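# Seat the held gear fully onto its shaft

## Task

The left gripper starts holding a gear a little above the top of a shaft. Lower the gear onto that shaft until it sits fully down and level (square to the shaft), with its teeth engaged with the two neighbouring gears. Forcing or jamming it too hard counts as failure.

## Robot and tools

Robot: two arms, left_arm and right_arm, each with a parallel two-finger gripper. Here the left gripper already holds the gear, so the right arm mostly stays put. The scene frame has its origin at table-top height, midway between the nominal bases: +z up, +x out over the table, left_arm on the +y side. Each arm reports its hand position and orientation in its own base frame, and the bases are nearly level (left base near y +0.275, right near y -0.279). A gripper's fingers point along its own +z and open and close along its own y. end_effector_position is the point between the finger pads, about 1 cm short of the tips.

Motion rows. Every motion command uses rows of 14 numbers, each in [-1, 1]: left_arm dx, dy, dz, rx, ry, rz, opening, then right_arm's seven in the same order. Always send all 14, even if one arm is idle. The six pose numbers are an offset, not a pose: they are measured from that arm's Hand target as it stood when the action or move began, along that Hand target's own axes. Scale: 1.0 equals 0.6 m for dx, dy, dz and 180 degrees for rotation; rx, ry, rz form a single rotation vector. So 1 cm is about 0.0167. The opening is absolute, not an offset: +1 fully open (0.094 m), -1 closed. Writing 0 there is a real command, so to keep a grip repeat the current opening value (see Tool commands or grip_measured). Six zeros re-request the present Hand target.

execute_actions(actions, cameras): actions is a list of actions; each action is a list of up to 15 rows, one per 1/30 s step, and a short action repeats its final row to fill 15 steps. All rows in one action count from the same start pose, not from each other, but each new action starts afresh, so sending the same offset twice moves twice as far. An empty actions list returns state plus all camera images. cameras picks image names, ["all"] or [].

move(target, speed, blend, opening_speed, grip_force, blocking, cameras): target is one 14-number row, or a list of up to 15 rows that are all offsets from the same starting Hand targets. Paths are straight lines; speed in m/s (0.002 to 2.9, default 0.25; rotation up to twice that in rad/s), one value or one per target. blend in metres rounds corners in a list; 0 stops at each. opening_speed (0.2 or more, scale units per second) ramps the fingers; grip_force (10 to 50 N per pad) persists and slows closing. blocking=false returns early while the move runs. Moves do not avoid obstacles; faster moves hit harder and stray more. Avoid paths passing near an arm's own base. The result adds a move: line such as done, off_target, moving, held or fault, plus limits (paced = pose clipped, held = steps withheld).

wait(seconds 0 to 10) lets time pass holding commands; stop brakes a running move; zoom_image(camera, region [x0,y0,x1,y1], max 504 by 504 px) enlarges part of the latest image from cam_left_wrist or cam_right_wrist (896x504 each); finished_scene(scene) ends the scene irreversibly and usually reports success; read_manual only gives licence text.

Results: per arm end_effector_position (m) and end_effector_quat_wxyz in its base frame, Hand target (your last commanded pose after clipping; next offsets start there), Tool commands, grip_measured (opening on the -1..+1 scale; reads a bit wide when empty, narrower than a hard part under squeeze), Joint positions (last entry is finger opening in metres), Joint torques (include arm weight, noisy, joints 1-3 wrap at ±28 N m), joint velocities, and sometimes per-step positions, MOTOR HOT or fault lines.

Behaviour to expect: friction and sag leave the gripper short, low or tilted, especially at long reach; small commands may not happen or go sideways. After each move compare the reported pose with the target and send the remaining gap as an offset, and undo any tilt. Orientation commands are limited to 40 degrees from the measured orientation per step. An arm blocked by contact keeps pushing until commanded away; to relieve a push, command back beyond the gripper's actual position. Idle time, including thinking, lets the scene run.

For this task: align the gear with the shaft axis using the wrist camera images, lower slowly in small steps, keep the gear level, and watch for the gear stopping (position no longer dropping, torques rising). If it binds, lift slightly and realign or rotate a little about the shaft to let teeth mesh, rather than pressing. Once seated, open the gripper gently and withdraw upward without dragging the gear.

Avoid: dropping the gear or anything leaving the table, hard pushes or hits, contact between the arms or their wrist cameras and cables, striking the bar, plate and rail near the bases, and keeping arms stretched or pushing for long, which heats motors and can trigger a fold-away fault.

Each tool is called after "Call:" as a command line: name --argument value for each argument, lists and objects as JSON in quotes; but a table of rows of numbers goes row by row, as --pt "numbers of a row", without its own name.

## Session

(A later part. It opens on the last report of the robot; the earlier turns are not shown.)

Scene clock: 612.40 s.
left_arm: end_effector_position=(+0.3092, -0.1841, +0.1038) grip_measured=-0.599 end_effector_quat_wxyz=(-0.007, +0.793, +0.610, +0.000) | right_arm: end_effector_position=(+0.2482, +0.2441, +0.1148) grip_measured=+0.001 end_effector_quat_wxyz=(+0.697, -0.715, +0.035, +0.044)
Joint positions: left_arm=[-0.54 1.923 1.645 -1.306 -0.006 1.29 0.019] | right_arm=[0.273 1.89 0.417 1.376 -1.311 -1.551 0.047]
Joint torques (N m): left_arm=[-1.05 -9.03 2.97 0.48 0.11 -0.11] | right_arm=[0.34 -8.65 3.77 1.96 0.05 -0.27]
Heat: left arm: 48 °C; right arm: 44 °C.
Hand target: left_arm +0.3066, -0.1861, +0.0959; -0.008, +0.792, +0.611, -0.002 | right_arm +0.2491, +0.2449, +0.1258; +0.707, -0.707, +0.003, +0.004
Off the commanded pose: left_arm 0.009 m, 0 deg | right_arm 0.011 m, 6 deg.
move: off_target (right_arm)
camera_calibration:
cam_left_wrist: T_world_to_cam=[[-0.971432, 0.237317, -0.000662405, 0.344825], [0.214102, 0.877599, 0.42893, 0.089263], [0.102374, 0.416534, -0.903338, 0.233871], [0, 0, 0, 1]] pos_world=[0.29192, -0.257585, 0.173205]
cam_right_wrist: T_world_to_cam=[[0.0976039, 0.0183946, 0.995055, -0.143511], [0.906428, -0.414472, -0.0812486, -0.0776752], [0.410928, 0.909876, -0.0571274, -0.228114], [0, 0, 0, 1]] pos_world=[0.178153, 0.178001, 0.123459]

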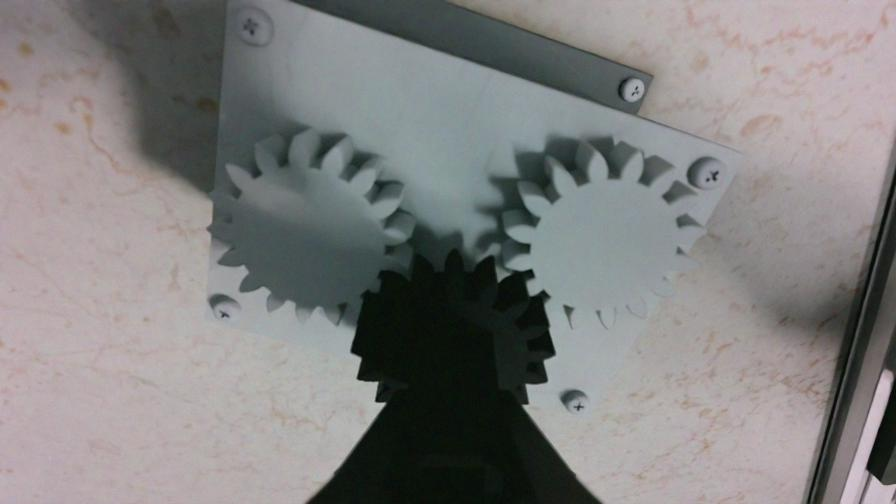

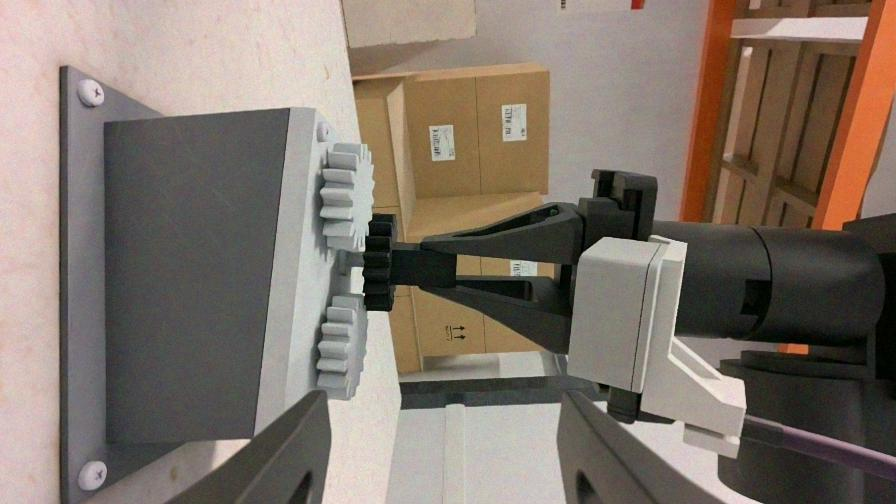

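Call:
move --pt "0 0 0.002 0 0 0.025 -1 0 0 0 0 0 0 0" --pt "0 0 0.002 0 0 -0.02 -1 0 0 0 0 0 0 0" --pt "0 0 0.002 0 0 0.012 -1 0 0 0 0 0 0 0" --speed 0.08 --cameras '["all"]'

Call:
zoom_image --camera "cam_right_wrist" --region '[310, 190, 490, 330]'

Call:
zoom_image --camera "cam_left_wrist" --region '[330, 200, 570, 350]'

Scene clock: 626.60 s.
left_arm: end_effector_position=(+0.3091, -0.1840, +0.1035) grip_measured=-0.599 end_effector_quat_wxyz=(-0.007, +0.796, +0.606, +0.000) | right_arm: end_effector_position=(+0.2482, +0.2441, +0.1148) grip_measured=+0.001 end_effector_quat_wxyz=(+0.697, -0.715, +0.035, +0.044)
Joint positions: left_arm=[-0.54 1.923 1.644 -1.305 -0.006 1.301 0.019] | right_arm=[0.273 1.89 0.417 1.376 -1.311 -1.551 0.047]
Joint torques (N m): left_arm=[-1.11 -9.06 2.7 0.52 0.13 0.16] | right_arm=[0.34 -8.65 3.77 1.96 0.05 -0.27]
Heat: left arm: 47 °C; right arm: 44 °C.
Hand target: left_arm +0.3066, -0.1860, +0.0946; -0.008, +0.803, +0.596, -0.002 | right_arm +0.2491, +0.2449, +0.1258; +0.707, -0.707, +0.003, +0.004
Off the commanded pose: left_arm 0.009 m, 1 deg | right_arm 0.011 m, 6 deg.
move: off_target (right_arm)
camera_calibration:
cam_left_wrist: T_world_to_cam=[[-0.968942, 0.247287, 0.00019094, 0.34565], [0.223451, 0.875217, 0.429028, 0.0859087], [0.105926, 0.415746, -0.903291, 0.232403], [0, 0, 0, 1]] pos_world=[0.291101, -0.257284, 0.173005]
cam_right_wrist: T_world_to_cam=[[0.0976039, 0.0183946, 0.995055, -0.143511], [0.906428, -0.414472, -0.0812486, -0.0776752], [0.410928, 0.909876, -0.0571274, -0.228114], [0, 0, 0, 1]] pos_world=[0.178153, 0.178001, 0.123459]

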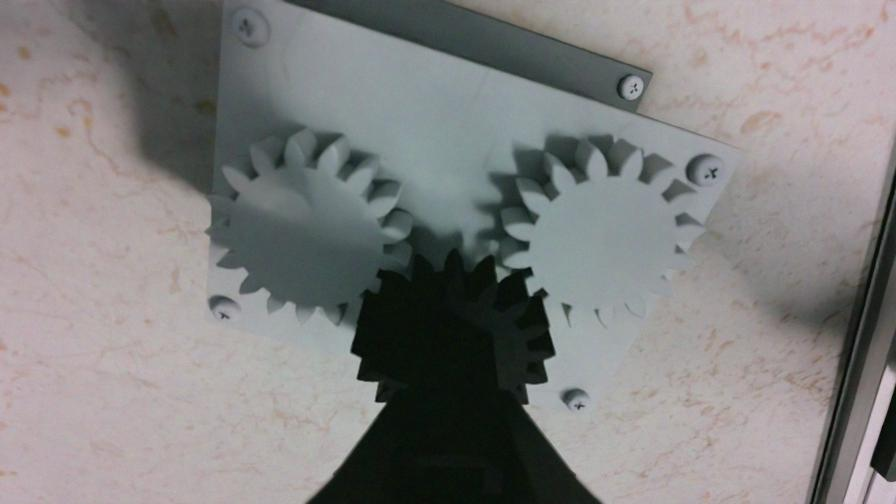

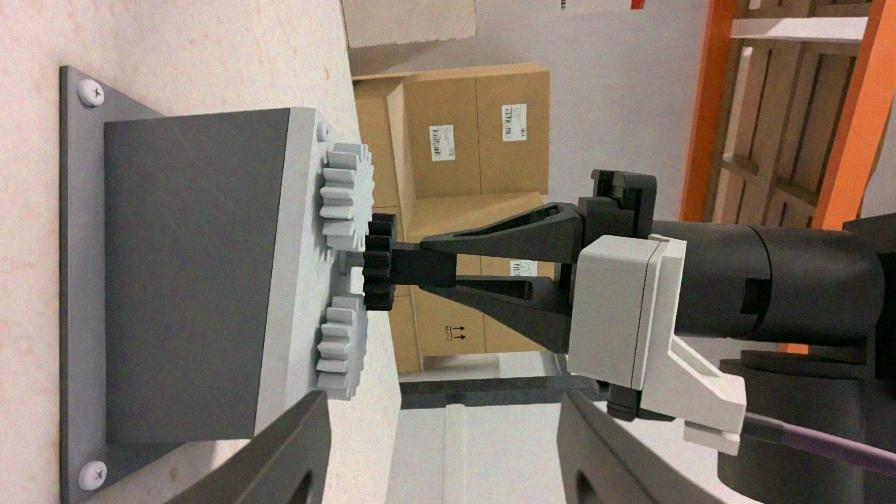

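Scaled by 2.800 from the camera's 896x504 image, which has a finer 1280x720 frame.

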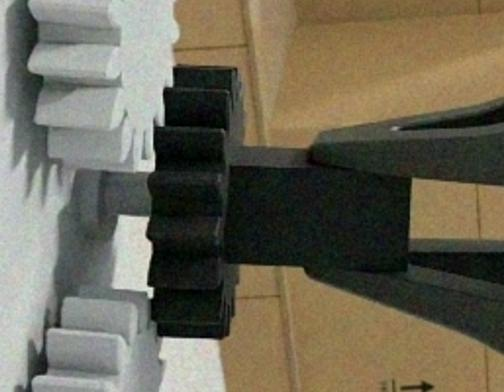

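Scaled by 2.100 from the camera's 896x504 image, which has a finer 1280x720 frame.

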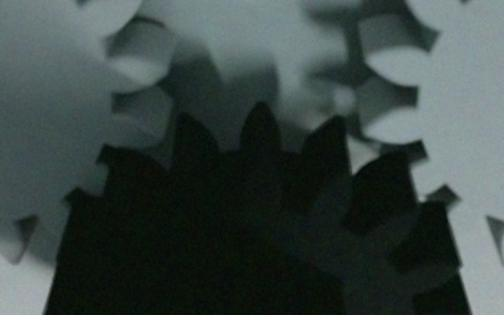

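Call:
move --target '[-0.002,0.0082,-0.002,-0.003,0,0,-1,0,0,0,0,0,0,0]' --speed 0.04

Scene clock: 634.53 s.
left_arm: end_effector_position=(+0.3091, -0.1840, +0.1035) grip_measured=-0.599 end_effector_quat_wxyz=(-0.007, +0.796, +0.605, +0.000) | right_arm: end_effector_position=(+0.2482, +0.2441, +0.1148) grip_measured=+0.001 end_effector_quat_wxyz=(+0.697, -0.715, +0.035, +0.044)
Joint positions: left_arm=[-0.54 1.923 1.644 -1.305 -0.006 1.301 0.019] | right_arm=[0.273 1.89 0.417 1.376 -1.311 -1.551 0.047]
Joint torques (N m): left_arm=[-1.14 -8.03 4.29 0.54 0.09 0.13] | right_arm=[0.34 -8.65 3.78 1.96 0.05 -0.27]
Heat: left arm: 47 °C; right arm: 44 °C.
Hand target: left_arm +0.3109, -0.1886, +0.0957; -0.004, +0.803, +0.596, +0.001 | right_arm +0.2491, +0.2449, +0.1258; +0.707, -0.707, +0.003, +0.004
Off the commanded pose: left_arm 0.009 m, 1 deg | right_arm 0.011 m, 6 deg.
move: off_target (right_arm)

Call:
move --pt "-0.001 0.004 0.003 -0.004 0 0.012 -1 0 0 0 0 0 0 0" --pt "-0.001 0.004 0.003 -0.004 0 -0.025 -1 0 0 0 0 0 0 0" --pt "-0.001 0.004 0.003 -0.004 0 0.008 -1 0 0 0 0 0 0 0" --speed 0.1

Scene clock: 639.47 s.
left_arm: end_effector_position=(+0.3092, -0.1841, +0.1035) grip_measured=-0.599 end_effector_quat_wxyz=(-0.007, +0.803, +0.597, +0.000) | right_arm: end_effector_position=(+0.2482, +0.2441, +0.1148) grip_measured=+0.001 end_effector_quat_wxyz=(+0.697, -0.715, +0.035, +0.044)
Joint positions: left_arm=[-0.54 1.923 1.644 -1.305 -0.006 1.324 0.019] | right_arm=[0.273 1.89 0.417 1.376 -1.311 -1.551 0.047]
Joint torques (N m): left_arm=[-1.25 -8.16 3.58 0.69 0.07 0.17] | right_arm=[0.34 -8.65 3.78 1.96 0.05 -0.27]
Heat: left arm: 47 °C; right arm: 44 °C.
Hand target: left_arm +0.3130, -0.1898, +0.0939; +0.000, +0.811, +0.586, +0.005 | right_arm +0.2491, +0.2449, +0.1258; +0.707, -0.707, +0.003, +0.004
Off the commanded pose: left_arm 0.012 m, 2 deg | right_arm 0.011 m, 6 deg.
move: off_target (left_arm, right_arm)

Call:
move --pt "0 0 0.004 0 0 0.015 -1 0 0 0 0 0 0 0" --pt "0 0 0.004 0 0 -0.02 -1 0 0 0 0 0 0 0" --pt "0 0 0.004 0 0 0.03 -1 0 0 0 0 0 0 0" --speed 0.1 --cameras '["all"]'

Call:
zoom_image --camera "cam_left_wrist" --region '[330, 200, 570, 350]'

Call:
zoom_image --camera "cam_right_wrist" --region '[310, 190, 490, 330]'

Scene clock: 652.80 s.
left_arm: end_effector_position=(+0.3094, -0.1842, +0.1035) grip_measured=-0.599 end_effector_quat_wxyz=(-0.007, +0.823, +0.568, +0.000) | right_arm: end_effector_position=(+0.2482, +0.2441, +0.1148) grip_measured=+0.001 end_effector_quat_wxyz=(+0.697, -0.715, +0.035, +0.044)
Joint positions: left_arm=[-0.54 1.923 1.644 -1.304 -0.006 1.393 0.019] | right_arm=[0.273 1.89 0.417 1.376 -1.311 -1.551 0.047]
Joint torques (N m): left_arm=[-1.25 -8.1 2.92 0.75 0.05 0.39] | right_arm=[0.34 -8.65 3.78 1.96 0.05 -0.27]
Heat: left arm: 46 °C; right arm: 44 °C.
Hand target: left_arm +0.3130, -0.1899, +0.0915; +0.000, +0.837, +0.547, +0.005 | right_arm +0.2491, +0.2449, +0.1258; +0.707, -0.707, +0.003, +0.004
Off the commanded pose: left_arm 0.014 m, 3 deg | right_arm 0.011 m, 6 deg.
move: off_target (left_arm, right_arm)
camera_calibration:
cam_left_wrist: T_world_to_cam=[[-0.941885, 0.335934, -0.000549293, 0.354041], [0.303424, 0.851433, 0.427779, 0.0570992], [0.144173, 0.402752, -0.903883, 0.218213], [0, 0, 0, 1]] pos_world=[0.28468, -0.255437, 0.173008]
cam_right_wrist: T_world_to_cam=[[0.0976039, 0.0183946, 0.995055, -0.143511], [0.906428, -0.414472, -0.0812486, -0.0776752], [0.410928, 0.909876, -0.0571274, -0.228114], [0, 0, 0, 1]] pos_world=[0.178153, 0.178001, 0.123459]

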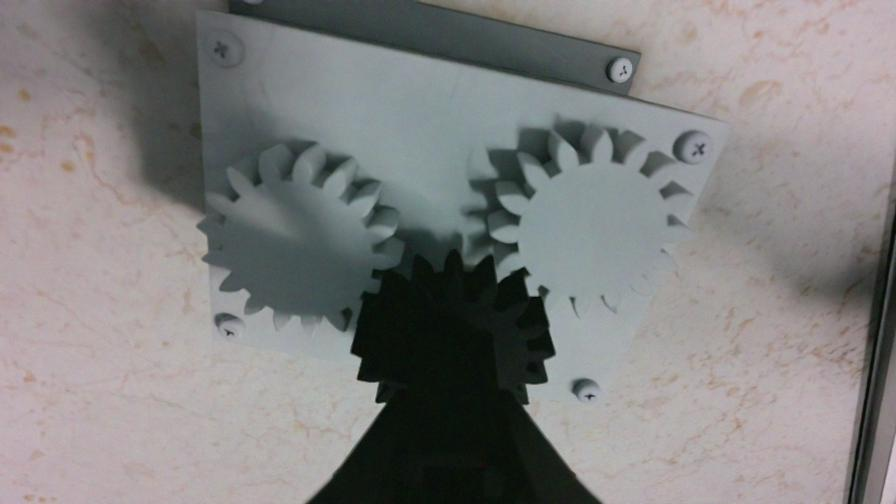

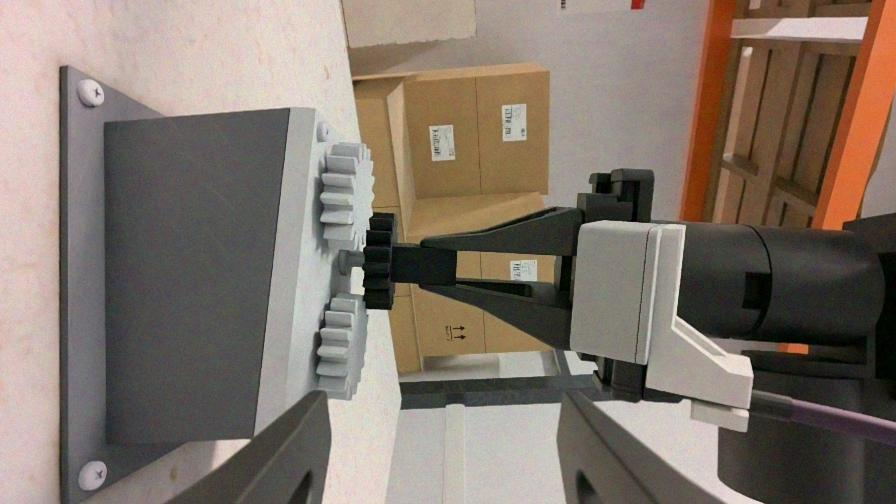

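Scaled by 2.100 from the camera's 896x504 image, which has a finer 1280x720 frame.

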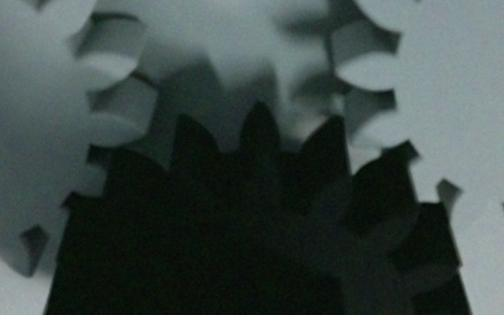

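Scaled by 2.800 from the camera's 896x504 image, which has a finer 1280x720 frame.

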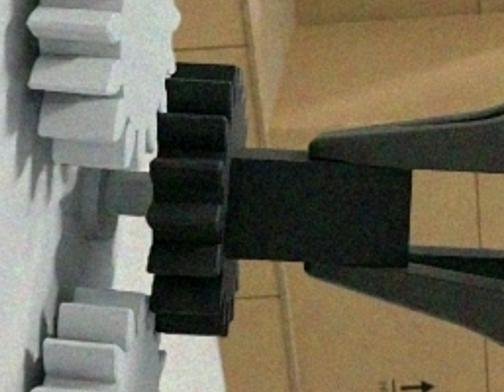

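Call:
move --pt "-0.001 0.005 0.003 -0.007 0 -0.015 -1 0 0 0 0 0 0 0" --pt "-0.001 0.005 0.005 -0.007 0 0.015 -1 0 0 0 0 0 0 0" --pt "-0.001 0.005 0.006 -0.007 0 -0.02 -1 0 0 0 0 0 0 0" --speed 0.1

Scene clock: 660.70 s.
left_arm: end_effector_position=(+0.3090, -0.1840, +0.1034) grip_measured=-0.599 end_effector_quat_wxyz=(+0.000, +0.819, +0.574, +0.004) | right_arm: end_effector_position=(+0.2482, +0.2441, +0.1148) grip_measured=+0.001 end_effector_quat_wxyz=(+0.697, -0.715, +0.035, +0.044)
Joint positions: left_arm=[-0.54 1.906 1.621 -1.283 -0.007 1.379 0.019] | right_arm=[0.273 1.89 0.417 1.376 -1.311 -1.551 0.047]
Joint torques (N m): left_arm=[-1.32 -7.25 2.54 0.97 0.05 -0.06] | right_arm=[0.34 -8.65 3.77 1.96 0.05 -0.27]
Heat: left arm: 45 °C; right arm: 44 °C.
Hand target: left_arm +0.3156, -0.1917, +0.0879; +0.010, +0.820, +0.573, +0.011 | right_arm +0.2491, +0.2449, +0.1258; +0.707, -0.707, +0.003, +0.004
Off the commanded pose: left_arm 0.018 m, 1 deg | right_arm 0.011 m, 6 deg.
move: off_target (left_arm, right_arm)

Call:
wait --seconds 0.1 --cameras '["all"]'

Call:
zoom_image --camera "cam_left_wrist" --region '[480, 230, 580, 330]'

Call:
zoom_image --camera "cam_left_wrist" --region '[330, 230, 430, 330]'

Call:
zoom_image --camera "cam_right_wrist" --region '[320, 200, 440, 330]'

Scene clock: 669.37 s.
left_arm: end_effector_position=(+0.3090, -0.1840, +0.1034) grip_measured=-0.599 end_effector_quat_wxyz=(+0.000, +0.819, +0.574, +0.004) | right_arm: end_effector_position=(+0.2482, +0.2441, +0.1148) grip_measured=+0.001 end_effector_quat_wxyz=(+0.697, -0.715, +0.035, +0.044)
Joint positions: left_arm=[-0.54 1.906 1.621 -1.283 -0.007 1.378 0.019] | right_arm=[0.273 1.89 0.417 1.376 -1.311 -1.551 0.047]
Joint torques (N m): left_arm=[-1.44 -7.23 2.55 0.97 0.06 -0.09] | right_arm=[0.32 -8.65 3.77 1.96 0.05 -0.27]
Heat: left arm: 45 °C; right arm: 44 °C.
Hand target: left_arm +0.3156, -0.1917, +0.0879; +0.010, +0.820, +0.573, +0.011 | right_arm +0.2491, +0.2449, +0.1258; +0.707, -0.707, +0.003, +0.004
Tool commands: left_gripper/opening=-1.0 right_gripper/opening=+0.0
Off the commanded pose: left_arm 0.018 m, 1 deg | right_arm 0.011 m, 6 deg.
wait: 0.10 s; at rest from the start
camera_calibration:
cam_left_wrist: T_world_to_cam=[[-0.946433, 0.322532, -0.0154353, 0.354049], [0.285603, 0.858457, 0.426009, 0.0640402], [0.150652, 0.39878, -0.904587, 0.215494], [0, 0, 0, 1]] pos_world=[0.284329, -0.255103, 0.173116]
cam_right_wrist: T_world_to_cam=[[0.0976039, 0.0183946, 0.995055, -0.143511], [0.906428, -0.414472, -0.0812486, -0.0776752], [0.410928, 0.909876, -0.0571274, -0.228114], [0, 0, 0, 1]] pos_world=[0.178153, 0.178001, 0.123459]

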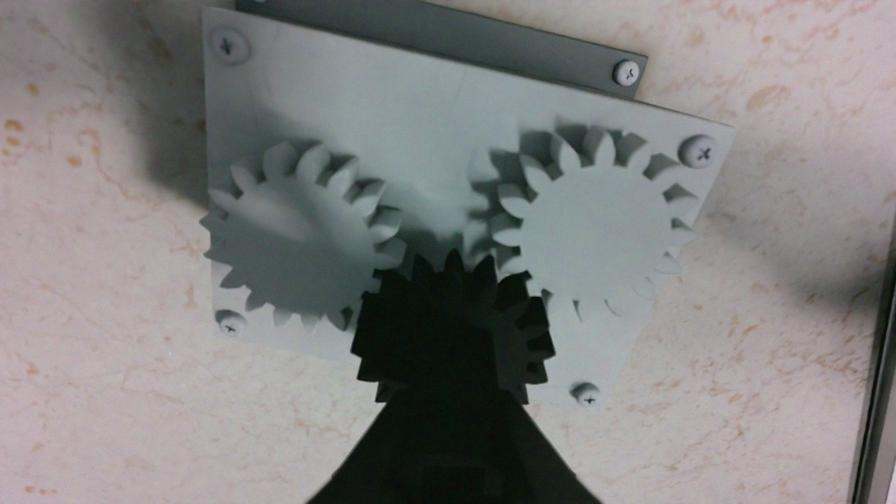

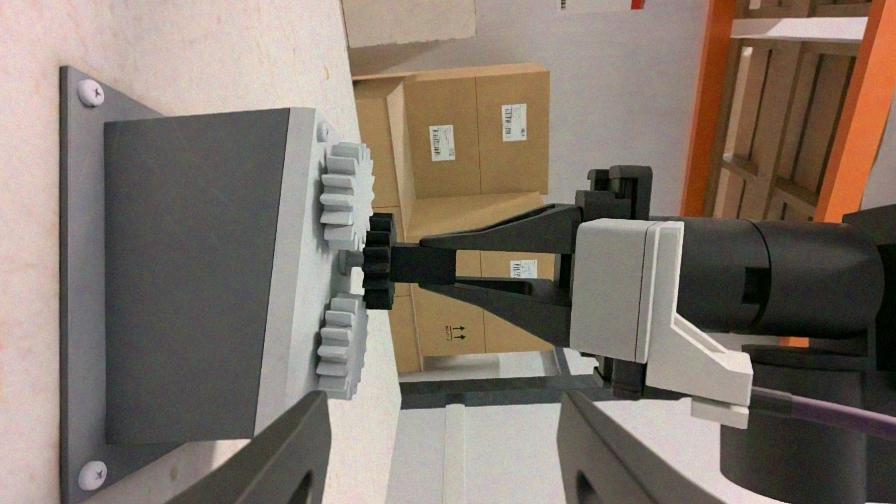

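Scaled by 5.040 from the camera's 896x504 image, which has a finer 1280x720 frame.

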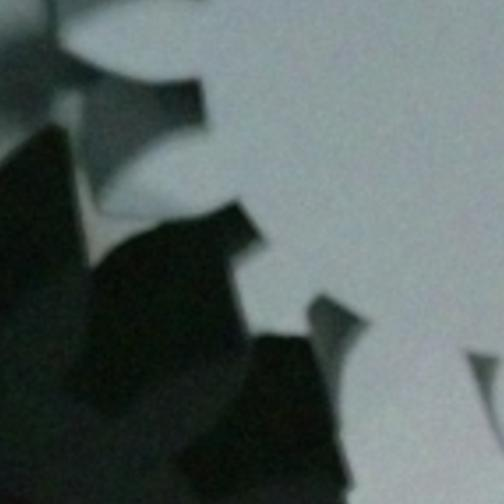

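Scaled by 5.040 from the camera's 896x504 image, which has a finer 1280x720 frame.

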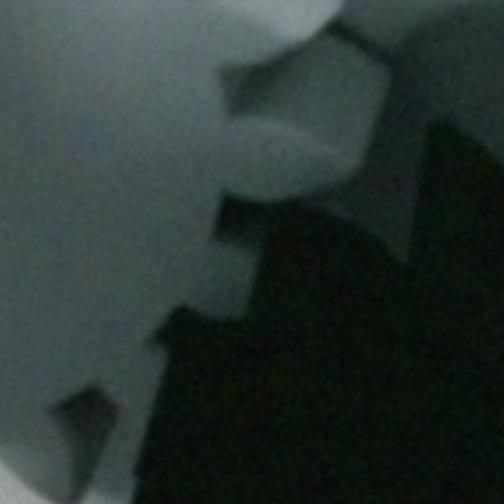

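Scaled by 3.877 from the camera's 896x504 image, which has a finer 1280x720 frame.

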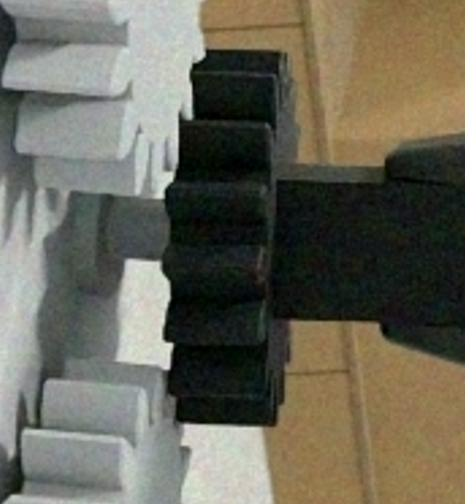

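Call:
move --pt "0.007 -0.0147 -0.0083 0.0076 0 0.02 -1 0 0 0 0 0 0 0" --pt "0.007 -0.0147 -0.004 0.0076 0 -0.01 -1 0 0 0 0 0 0 0" --pt "0.007 -0.0147 -0.002 0.0076 0 0.012 -1 0 0 0 0 0 0 0" --speed 0.1

Scene clock: 688.40 s.
left_arm: end_effector_position=(+0.3081, -0.1835, +0.1035) grip_measured=-0.599 end_effector_quat_wxyz=(+0.003, +0.822, +0.570, +0.005) | right_arm: end_effector_position=(+0.2482, +0.2441, +0.1148) grip_measured=+0.001 end_effector_quat_wxyz=(+0.697, -0.715, +0.035, +0.044)
Joint positions: left_arm=[-0.54 1.896 1.607 -1.273 -0.007 1.389 0.019] | right_arm=[0.273 1.89 0.417 1.376 -1.311 -1.551 0.047]
Joint torques (N m): left_arm=[-0.64 -7.43 2.45 0.69 0.06 0.26] | right_arm=[0.34 -8.65 3.77 1.96 0.05 -0.27]
Heat: left arm: 43 °C; right arm: 45 °C.
Hand target: left_arm +0.3086, -0.1846, +0.0888; +0.000, +0.830, +0.557, +0.004 | right_arm +0.2491, +0.2449, +0.1258; +0.707, -0.707, +0.003, +0.004
Off the commanded pose: left_arm 0.015 m, 2 deg | right_arm 0.011 m, 6 deg.
move: off_target (left_arm, right_arm)

Call:
move --target '[0.0018,-0.0125,-0.042,0.003,0,-0.004,-1,0,0,0,0,0,0,0]' --speed 0.06 --cameras '["cam_right_wrist"]'

Call:
zoom_image --camera "cam_right_wrist" --region '[310, 190, 490, 330]'

Scene clock: 700.50 s.
left_arm: end_effector_position=(+0.3063, -0.1824, +0.1047) grip_measured=-0.599 end_effector_quat_wxyz=(+0.000, +0.822, +0.570, +0.003) | right_arm: end_effector_position=(+0.2482, +0.2441, +0.1148) grip_measured=+0.001 end_effector_quat_wxyz=(+0.697, -0.715, +0.035, +0.044)
Joint positions: left_arm=[-0.54 1.895 1.611 -1.285 -0.007 1.389 0.019] | right_arm=[0.273 1.89 0.417 1.376 -1.311 -1.551 0.047]
Joint torques (N m): left_arm=[-0.57 -9.98 7.41 -0.13 0.08 0.13] | right_arm=[0.32 -8.65 3.78 1.96 0.05 -0.27]
Heat: left arm: 43 °C; right arm: 45 °C.
Hand target: left_arm +0.3020, -0.1809, +0.1140; -0.004, +0.827, +0.562, +0.001 | right_arm +0.2491, +0.2449, +0.1258; +0.707, -0.707, +0.003, +0.004
Off the commanded pose: left_arm 0.010 m, 1 deg | right_arm 0.011 m, 6 deg.
move: off_target (right_arm)
camera_calibration:
cam_right_wrist: T_world_to_cam=[[0.0976039, 0.0183946, 0.995055, -0.143511], [0.906428, -0.414472, -0.0812486, -0.0776752], [0.410928, 0.909876, -0.0571274, -0.228114], [0, 0, 0, 1]] pos_world=[0.178153, 0.178001, 0.123459]
Images, in order (width x height): cam_right_wrist 896x504.

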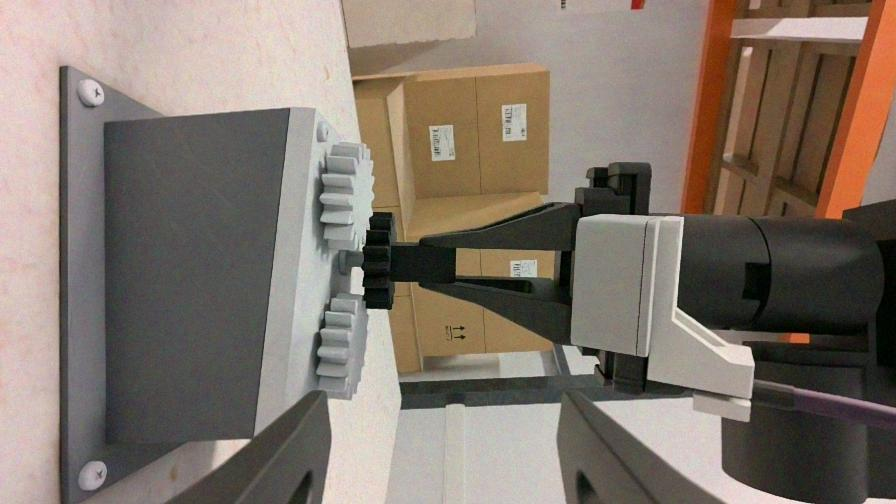

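Scaled by 2.800 from the camera's 896x504 image, which has a finer 1280x720 frame.

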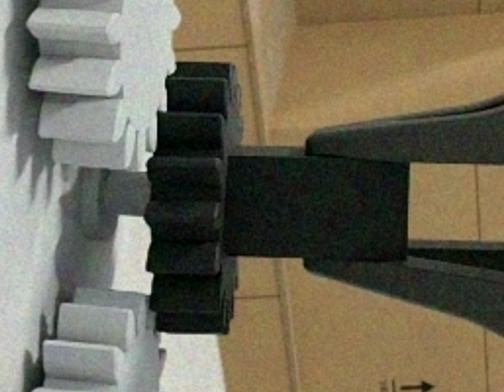

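Call:
move --target '[0.001,0.002,-0.012,0,0,0,-1,0,0,0,0,0,0,0]' --speed 0.06

Scene clock: 704.60 s.
left_arm: end_effector_position=(+0.3065, -0.1826, +0.1109) grip_measured=-0.599 end_effector_quat_wxyz=(+0.000, +0.822, +0.569, +0.004) | right_arm: end_effector_position=(+0.2482, +0.2441, +0.1148) grip_measured=+0.001 end_effector_quat_wxyz=(+0.697, -0.715, +0.035, +0.044)
Joint positions: left_arm=[-0.54 1.895 1.635 -1.309 -0.007 1.389 0.019] | right_arm=[0.273 1.89 0.417 1.376 -1.311 -1.551 0.047]
Joint torques (N m): left_arm=[-0.5 -9.63 8.25 -0.16 0.09 0.17] | right_arm=[0.32 -8.65 3.77 1.97 0.05 -0.27]
Heat: left arm: 44 °C; right arm: 45 °C.
Hand target: left_arm +0.3034, -0.1809, +0.1213; -0.004, +0.827, +0.563, +0.001 | right_arm +0.2491, +0.2449, +0.1258; +0.707, -0.707, +0.003, +0.004
Off the commanded pose: left_arm 0.011 m, 1 deg | right_arm 0.011 m, 6 deg.
move: off_target (left_arm, right_arm)

Call:
move --target '[-0.0083,0.0245,0.0147,0.002,0,0,-1,0,0,0,0,0,0,0]' --speed 0.06 --cameras '["all"]'

Call:
zoom_image --camera "cam_right_wrist" --region '[310, 190, 490, 330]'

Call:
zoom_image --camera "cam_left_wrist" --region '[330, 200, 570, 350]'

Scene clock: 710.17 s.
left_arm: end_effector_position=(+0.3112, -0.1854, +0.1126) grip_measured=-0.599 end_effector_quat_wxyz=(-0.009, +0.822, +0.569, +0.000) | right_arm: end_effector_position=(+0.2482, +0.2441, +0.1148) grip_measured=+0.001 end_effector_quat_wxyz=(+0.697, -0.715, +0.035, +0.044)
Joint positions: left_arm=[-0.54 1.935 1.696 -1.348 -0.007 1.39 0.019] | right_arm=[0.273 1.89 0.417 1.376 -1.311 -1.551 0.047]
Joint torques (N m): left_arm=[-1.03 -7.3 7.86 0.19 0.11 0.09] | right_arm=[0.34 -8.65 3.78 1.96 0.05 -0.27]
Heat: left arm: 45 °C; right arm: 45 °C.
Hand target: left_arm +0.3152, -0.1908, +0.1123; -0.007, +0.827, +0.562, +0.000 | right_arm +0.2491, +0.2449, +0.1258; +0.707, -0.707, +0.003, +0.004
Off the commanded pose: left_arm 0.007 m, 1 deg | right_arm 0.011 m, 6 deg.
move: off_target (right_arm)
camera_calibration:
cam_left_wrist: T_world_to_cam=[[-0.942778, 0.333408, 0.00293698, 0.355589], [0.30229, 0.851002, 0.429438, 0.0536984], [0.140679, 0.405752, -0.903092, 0.228224], [0, 0, 0, 1]] pos_world=[0.286903, -0.256856, 0.182003]
cam_right_wrist: T_world_to_cam=[[0.0976039, 0.0183946, 0.995055, -0.143511], [0.906428, -0.414472, -0.0812486, -0.0776752], [0.410928, 0.909876, -0.0571274, -0.228114], [0, 0, 0, 1]] pos_world=[0.178153, 0.178001, 0.123459]

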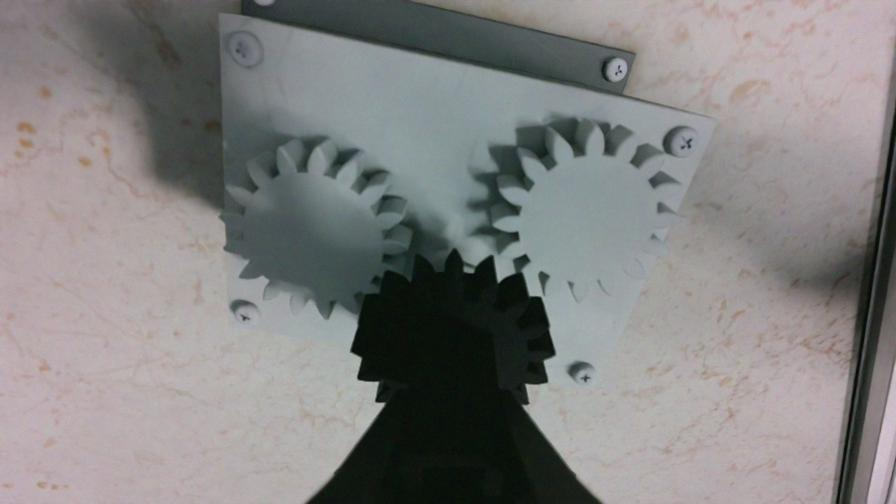

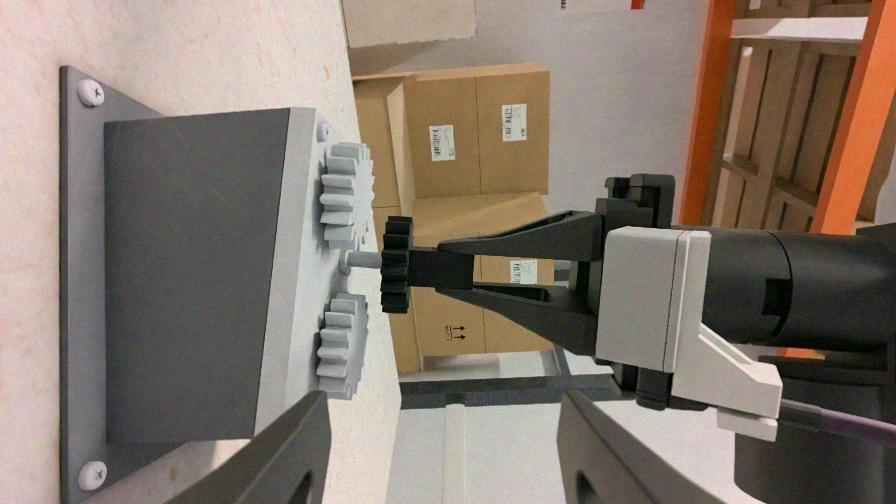

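Scaled by 2.800 from the camera's 896x504 image, which has a finer 1280x720 frame.

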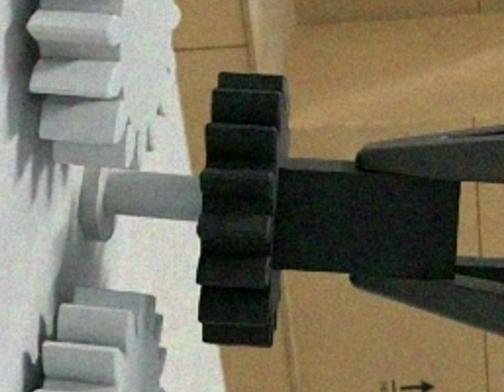

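Scaled by 2.100 from the camera's 896x504 image, which has a finer 1280x720 frame.

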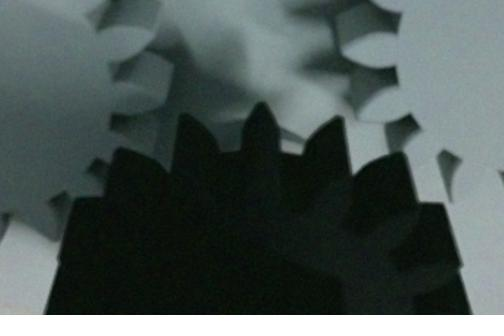

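Call:
move --target '[0.0022,-0.016,0.0095,0,0,0,-1,0,0,0,0,0,0,0]' --speed 0.05 --cameras '["all"]'

Call:
zoom_image --camera "cam_right_wrist" --region '[310, 190, 490, 330]'

Call:
zoom_image --camera "cam_left_wrist" --region '[330, 200, 570, 350]'

Scene clock: 721.20 s.
left_arm: end_effector_position=(+0.3090, -0.1841, +0.1042) grip_measured=-0.599 end_effector_quat_wxyz=(-0.013, +0.822, +0.569, -0.002) | right_arm: end_effector_position=(+0.2482, +0.2441, +0.1148) grip_measured=+0.001 end_effector_quat_wxyz=(+0.697, -0.715, +0.035, +0.044)
Joint positions: left_arm=[-0.54 1.935 1.662 -1.324 -0.007 1.39 0.019] | right_arm=[0.273 1.89 0.417 1.376 -1.311 -1.551 0.047]
Joint torques (N m): left_arm=[-1.07 -10.86 4.36 0.28 0.11 0.08] | right_arm=[0.34 -8.65 3.77 1.96 0.05 -0.27]
Heat: left arm: 44 °C; right arm: 45 °C.
Hand target: left_arm +0.3067, -0.1860, +0.1067; -0.007, +0.827, +0.562, +0.000 | right_arm +0.2491, +0.2449, +0.1258; +0.707, -0.707, +0.003, +0.004
Off the commanded pose: left_arm 0.004 m, 1 deg | right_arm 0.011 m, 6 deg.
move: off_target (right_arm)
camera_calibration:
cam_left_wrist: T_world_to_cam=[[-0.942719, 0.333346, 0.0126907, 0.352013], [0.305945, 0.848813, 0.431178, 0.0551209], [0.13296, 0.410362, -0.902178, 0.223602], [0, 0, 0, 1]] pos_world=[0.285256, -0.255888, 0.173495]
cam_right_wrist: T_world_to_cam=[[0.0976039, 0.0183946, 0.995055, -0.143511], [0.906428, -0.414472, -0.0812486, -0.0776752], [0.410928, 0.909876, -0.0571274, -0.228114], [0, 0, 0, 1]] pos_world=[0.178153, 0.178001, 0.123459]

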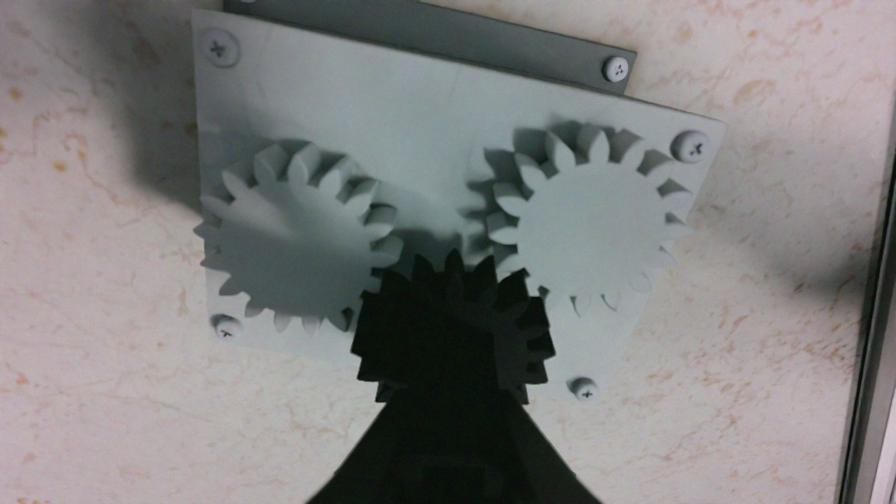

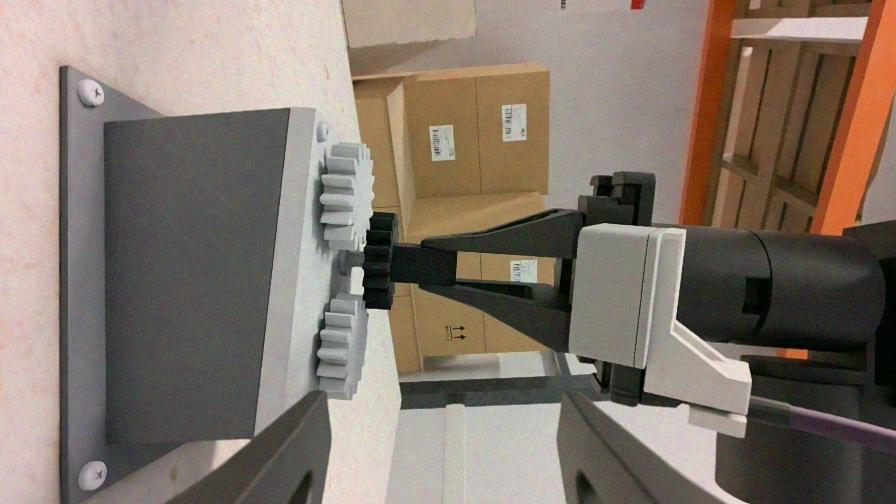

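Scaled by 2.800 from the camera's 896x504 image, which has a finer 1280x720 frame.

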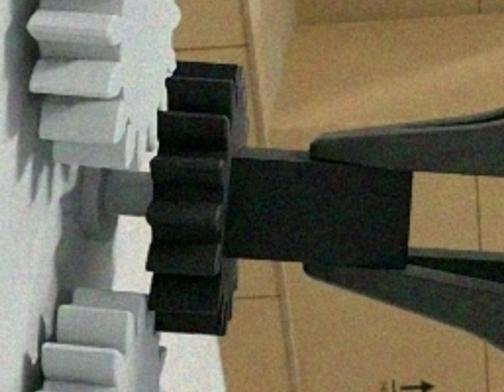

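Scaled by 2.100 from the camera's 896x504 image, which has a finer 1280x720 frame.

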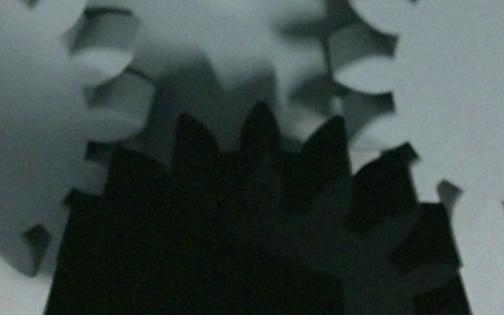

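Call:
move --pt "-0.0007 0.0042 0.001 -0.010 0 0 -1 0 0 0 0 0 0 0" --pt "-0.0007 0.0042 0.004 -0.010 0 0.012 -1 0 0 0 0 0 0 0" --pt "-0.0007 0.0042 0.004 -0.010 0 -0.012 -1 0 0 0 0 0 0 0" --speed 0.06 --cameras '["cam_right_wrist"]'

Call:
zoom_image --camera "cam_right_wrist" --region '[310, 190, 490, 330]'

Scene clock: 729.80 s.
left_arm: end_effector_position=(+0.3082, -0.1846, +0.1001) grip_measured=-0.599 end_effector_quat_wxyz=(-0.006, +0.819, +0.573, +0.001) | right_arm: end_effector_position=(+0.2482, +0.2441, +0.1148) grip_measured=+0.001 end_effector_quat_wxyz=(+0.697, -0.715, +0.035, +0.044)
Joint positions: left_arm=[-0.543 1.918 1.624 -1.286 -0.007 1.377 0.019] | right_arm=[0.273 1.89 0.417 1.376 -1.311 -1.551 0.047]
Joint torques (N m): left_arm=[-1.02 -11.04 4.68 0.39 0.05 -0.19] | right_arm=[0.32 -8.65 3.78 1.96 0.05 -0.27]
Heat: left arm: 46 °C; right arm: 45 °C.
Hand target: left_arm +0.3088, -0.1873, +0.1043; +0.006, +0.816, +0.578, +0.009 | right_arm +0.2491, +0.2449, +0.1258; +0.707, -0.707, +0.003, +0.004
Off the commanded pose: left_arm 0.005 m, 2 deg | right_arm 0.011 m, 6 deg.
move: off_target (right_arm)
camera_calibration:
cam_right_wrist: T_world_to_cam=[[0.0976039, 0.0183946, 0.995055, -0.143511], [0.906428, -0.414472, -0.0812486, -0.0776752], [0.410928, 0.909876, -0.0571274, -0.228114], [0, 0, 0, 1]] pos_world=[0.178153, 0.178001, 0.123459]
Images, in order (width x height): cam_right_wrist 896x504.

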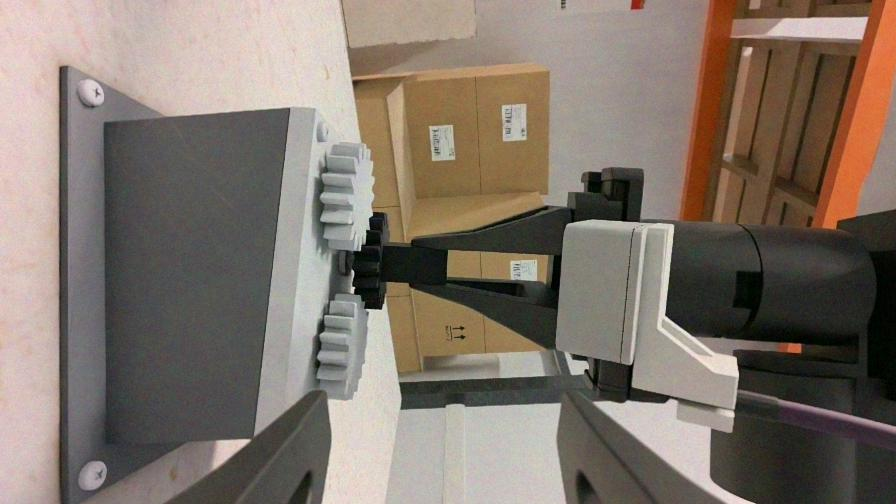

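Scaled by 2.800 from the camera's 896x504 image, which has a finer 1280x720 frame.

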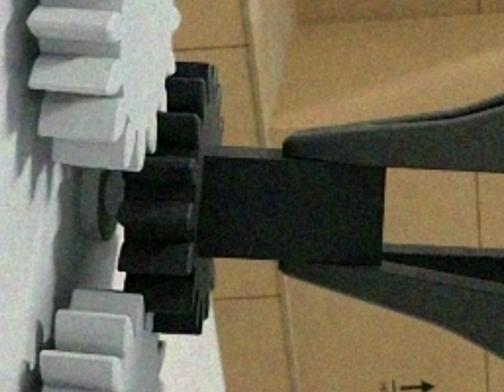

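Call:
move --pt "-0.0004 0.002 0.004 0 0 0.005 -1 0 0 0 0 0 0 0" --pt "-0.0004 0.002 0.006 0 0 -0.005 -1 0 0 0 0 0 0 0" --speed 0.04 --cameras '["cam_right_wrist"]'

Call:
zoom_image --camera "cam_right_wrist" --region '[310, 190, 490, 330]'

Scene clock: 735.07 s.
left_arm: end_effector_position=(+0.3081, -0.1844, +0.0999) grip_measured=-0.599 end_effector_quat_wxyz=(-0.006, +0.817, +0.577, +0.002) | right_arm: end_effector_position=(+0.2482, +0.2441, +0.1148) grip_measured=+0.001 end_effector_quat_wxyz=(+0.697, -0.715, +0.035, +0.044)
Joint positions: left_arm=[-0.543 1.918 1.623 -1.286 -0.008 1.369 0.019] | right_arm=[0.273 1.89 0.417 1.376 -1.311 -1.551 0.047]
Joint torques (N m): left_arm=[-0.99 -10.45 4.29 0.49 0.04 -0.26] | right_arm=[0.34 -8.65 3.78 1.96 0.05 -0.27]
Heat: left arm: 46 °C; right arm: 45 °C.
Hand target: left_arm +0.3100, -0.1879, +0.1008; +0.006, +0.812, +0.584, +0.009 | right_arm +0.2491, +0.2449, +0.1258; +0.707, -0.707, +0.003, +0.004
Off the commanded pose: left_arm 0.004 m, 2 deg | right_arm 0.011 m, 6 deg.
move: off_target (right_arm)
camera_calibration:
cam_right_wrist: T_world_to_cam=[[0.0976039, 0.0183946, 0.995055, -0.143511], [0.906428, -0.414472, -0.0812486, -0.0776752], [0.410928, 0.909876, -0.0571274, -0.228114], [0, 0, 0, 1]] pos_world=[0.178153, 0.178001, 0.123459]
Images, in order (width x height): cam_right_wrist 896x504.

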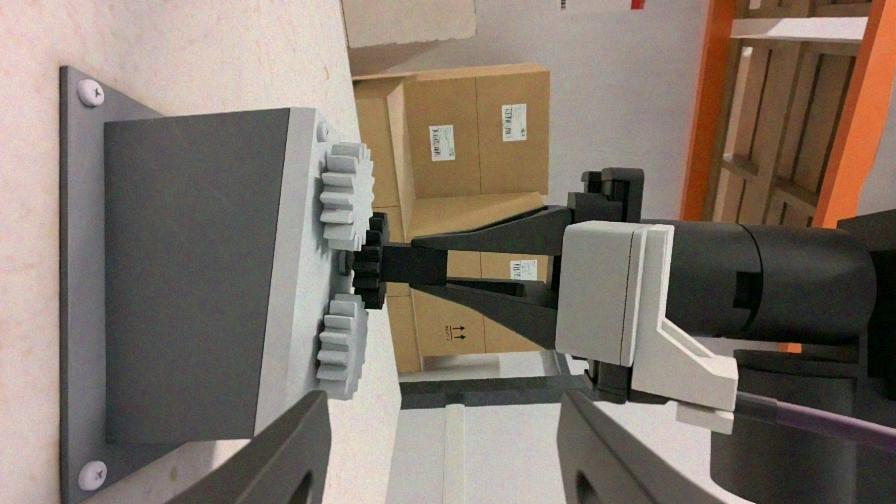

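Scaled by 2.800 from the camera's 896x504 image, which has a finer 1280x720 frame.

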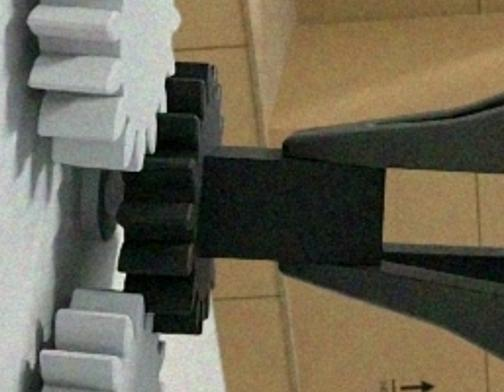

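Call:
move --pt "-0.0002 0.001 0.004 -0.001 0 0.01 -1 0 0 0 0 0 0 0" --pt "-0.0002 0.001 0.0065 -0.001 0 -0.004 -1 0 0 0 0 0 0 0" --pt "-0.0002 0.001 0.0065 -0.001 0 0.008 -1 0 0 0 0 0 0 0" --speed 0.04 --cameras '["cam_right_wrist"]'

Call:
zoom_image --camera "cam_right_wrist" --region '[310, 190, 490, 330]'

Scene clock: 744.37 s.
left_arm: end_effector_position=(+0.3078, -0.1839, +0.0952) grip_measured=-0.599 end_effector_quat_wxyz=(-0.007, +0.812, +0.584, +0.002) | right_arm: end_effector_position=(+0.2482, +0.2441, +0.1148) grip_measured=+0.001 end_effector_quat_wxyz=(+0.697, -0.715, +0.035, +0.044)
Joint positions: left_arm=[-0.543 1.917 1.603 -1.267 -0.009 1.351 0.019] | right_arm=[0.273 1.89 0.417 1.376 -1.311 -1.551 0.047]
Joint torques (N m): left_arm=[-1.06 -10.39 4.66 0.5 0.05 0.13] | right_arm=[0.32 -8.65 3.77 1.97 0.05 -0.27]
Heat: left arm: 47 °C; right arm: 45 °C.
Hand target: left_arm +0.3106, -0.1882, +0.0969; +0.007, +0.819, +0.574, +0.009 | right_arm +0.2491, +0.2449, +0.1258; +0.707, -0.707, +0.003, +0.004
Off the commanded pose: left_arm 0.005 m, 2 deg | right_arm 0.011 m, 6 deg.
move: off_target (right_arm)
camera_calibration:
cam_right_wrist: T_world_to_cam=[[0.0976039, 0.0183946, 0.995055, -0.143511], [0.906428, -0.414472, -0.0812486, -0.0776752], [0.410928, 0.909876, -0.0571274, -0.228114], [0, 0, 0, 1]] pos_world=[0.178153, 0.178001, 0.123459]
Images, in order (width x height): cam_right_wrist 896x504.

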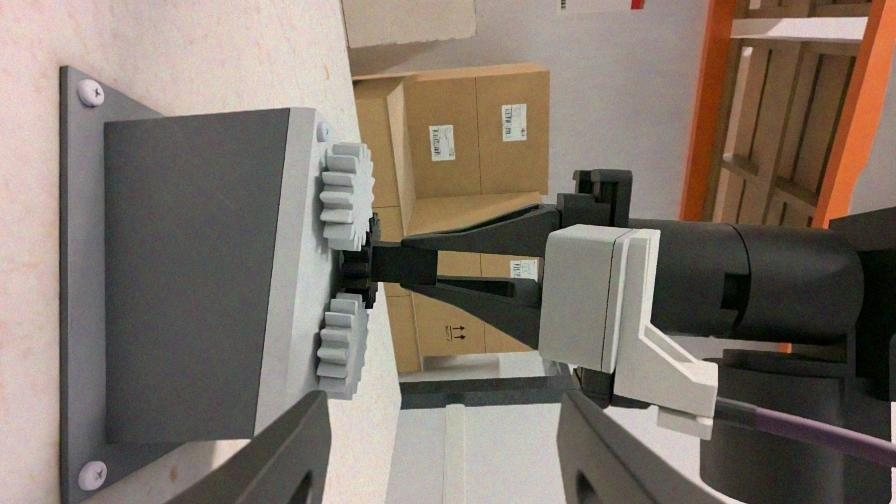

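Scaled by 2.800 from the camera's 896x504 image, which has a finer 1280x720 frame.

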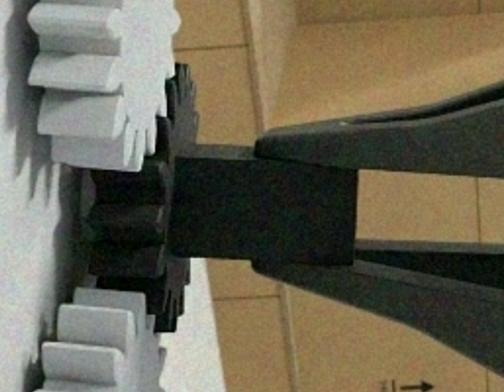

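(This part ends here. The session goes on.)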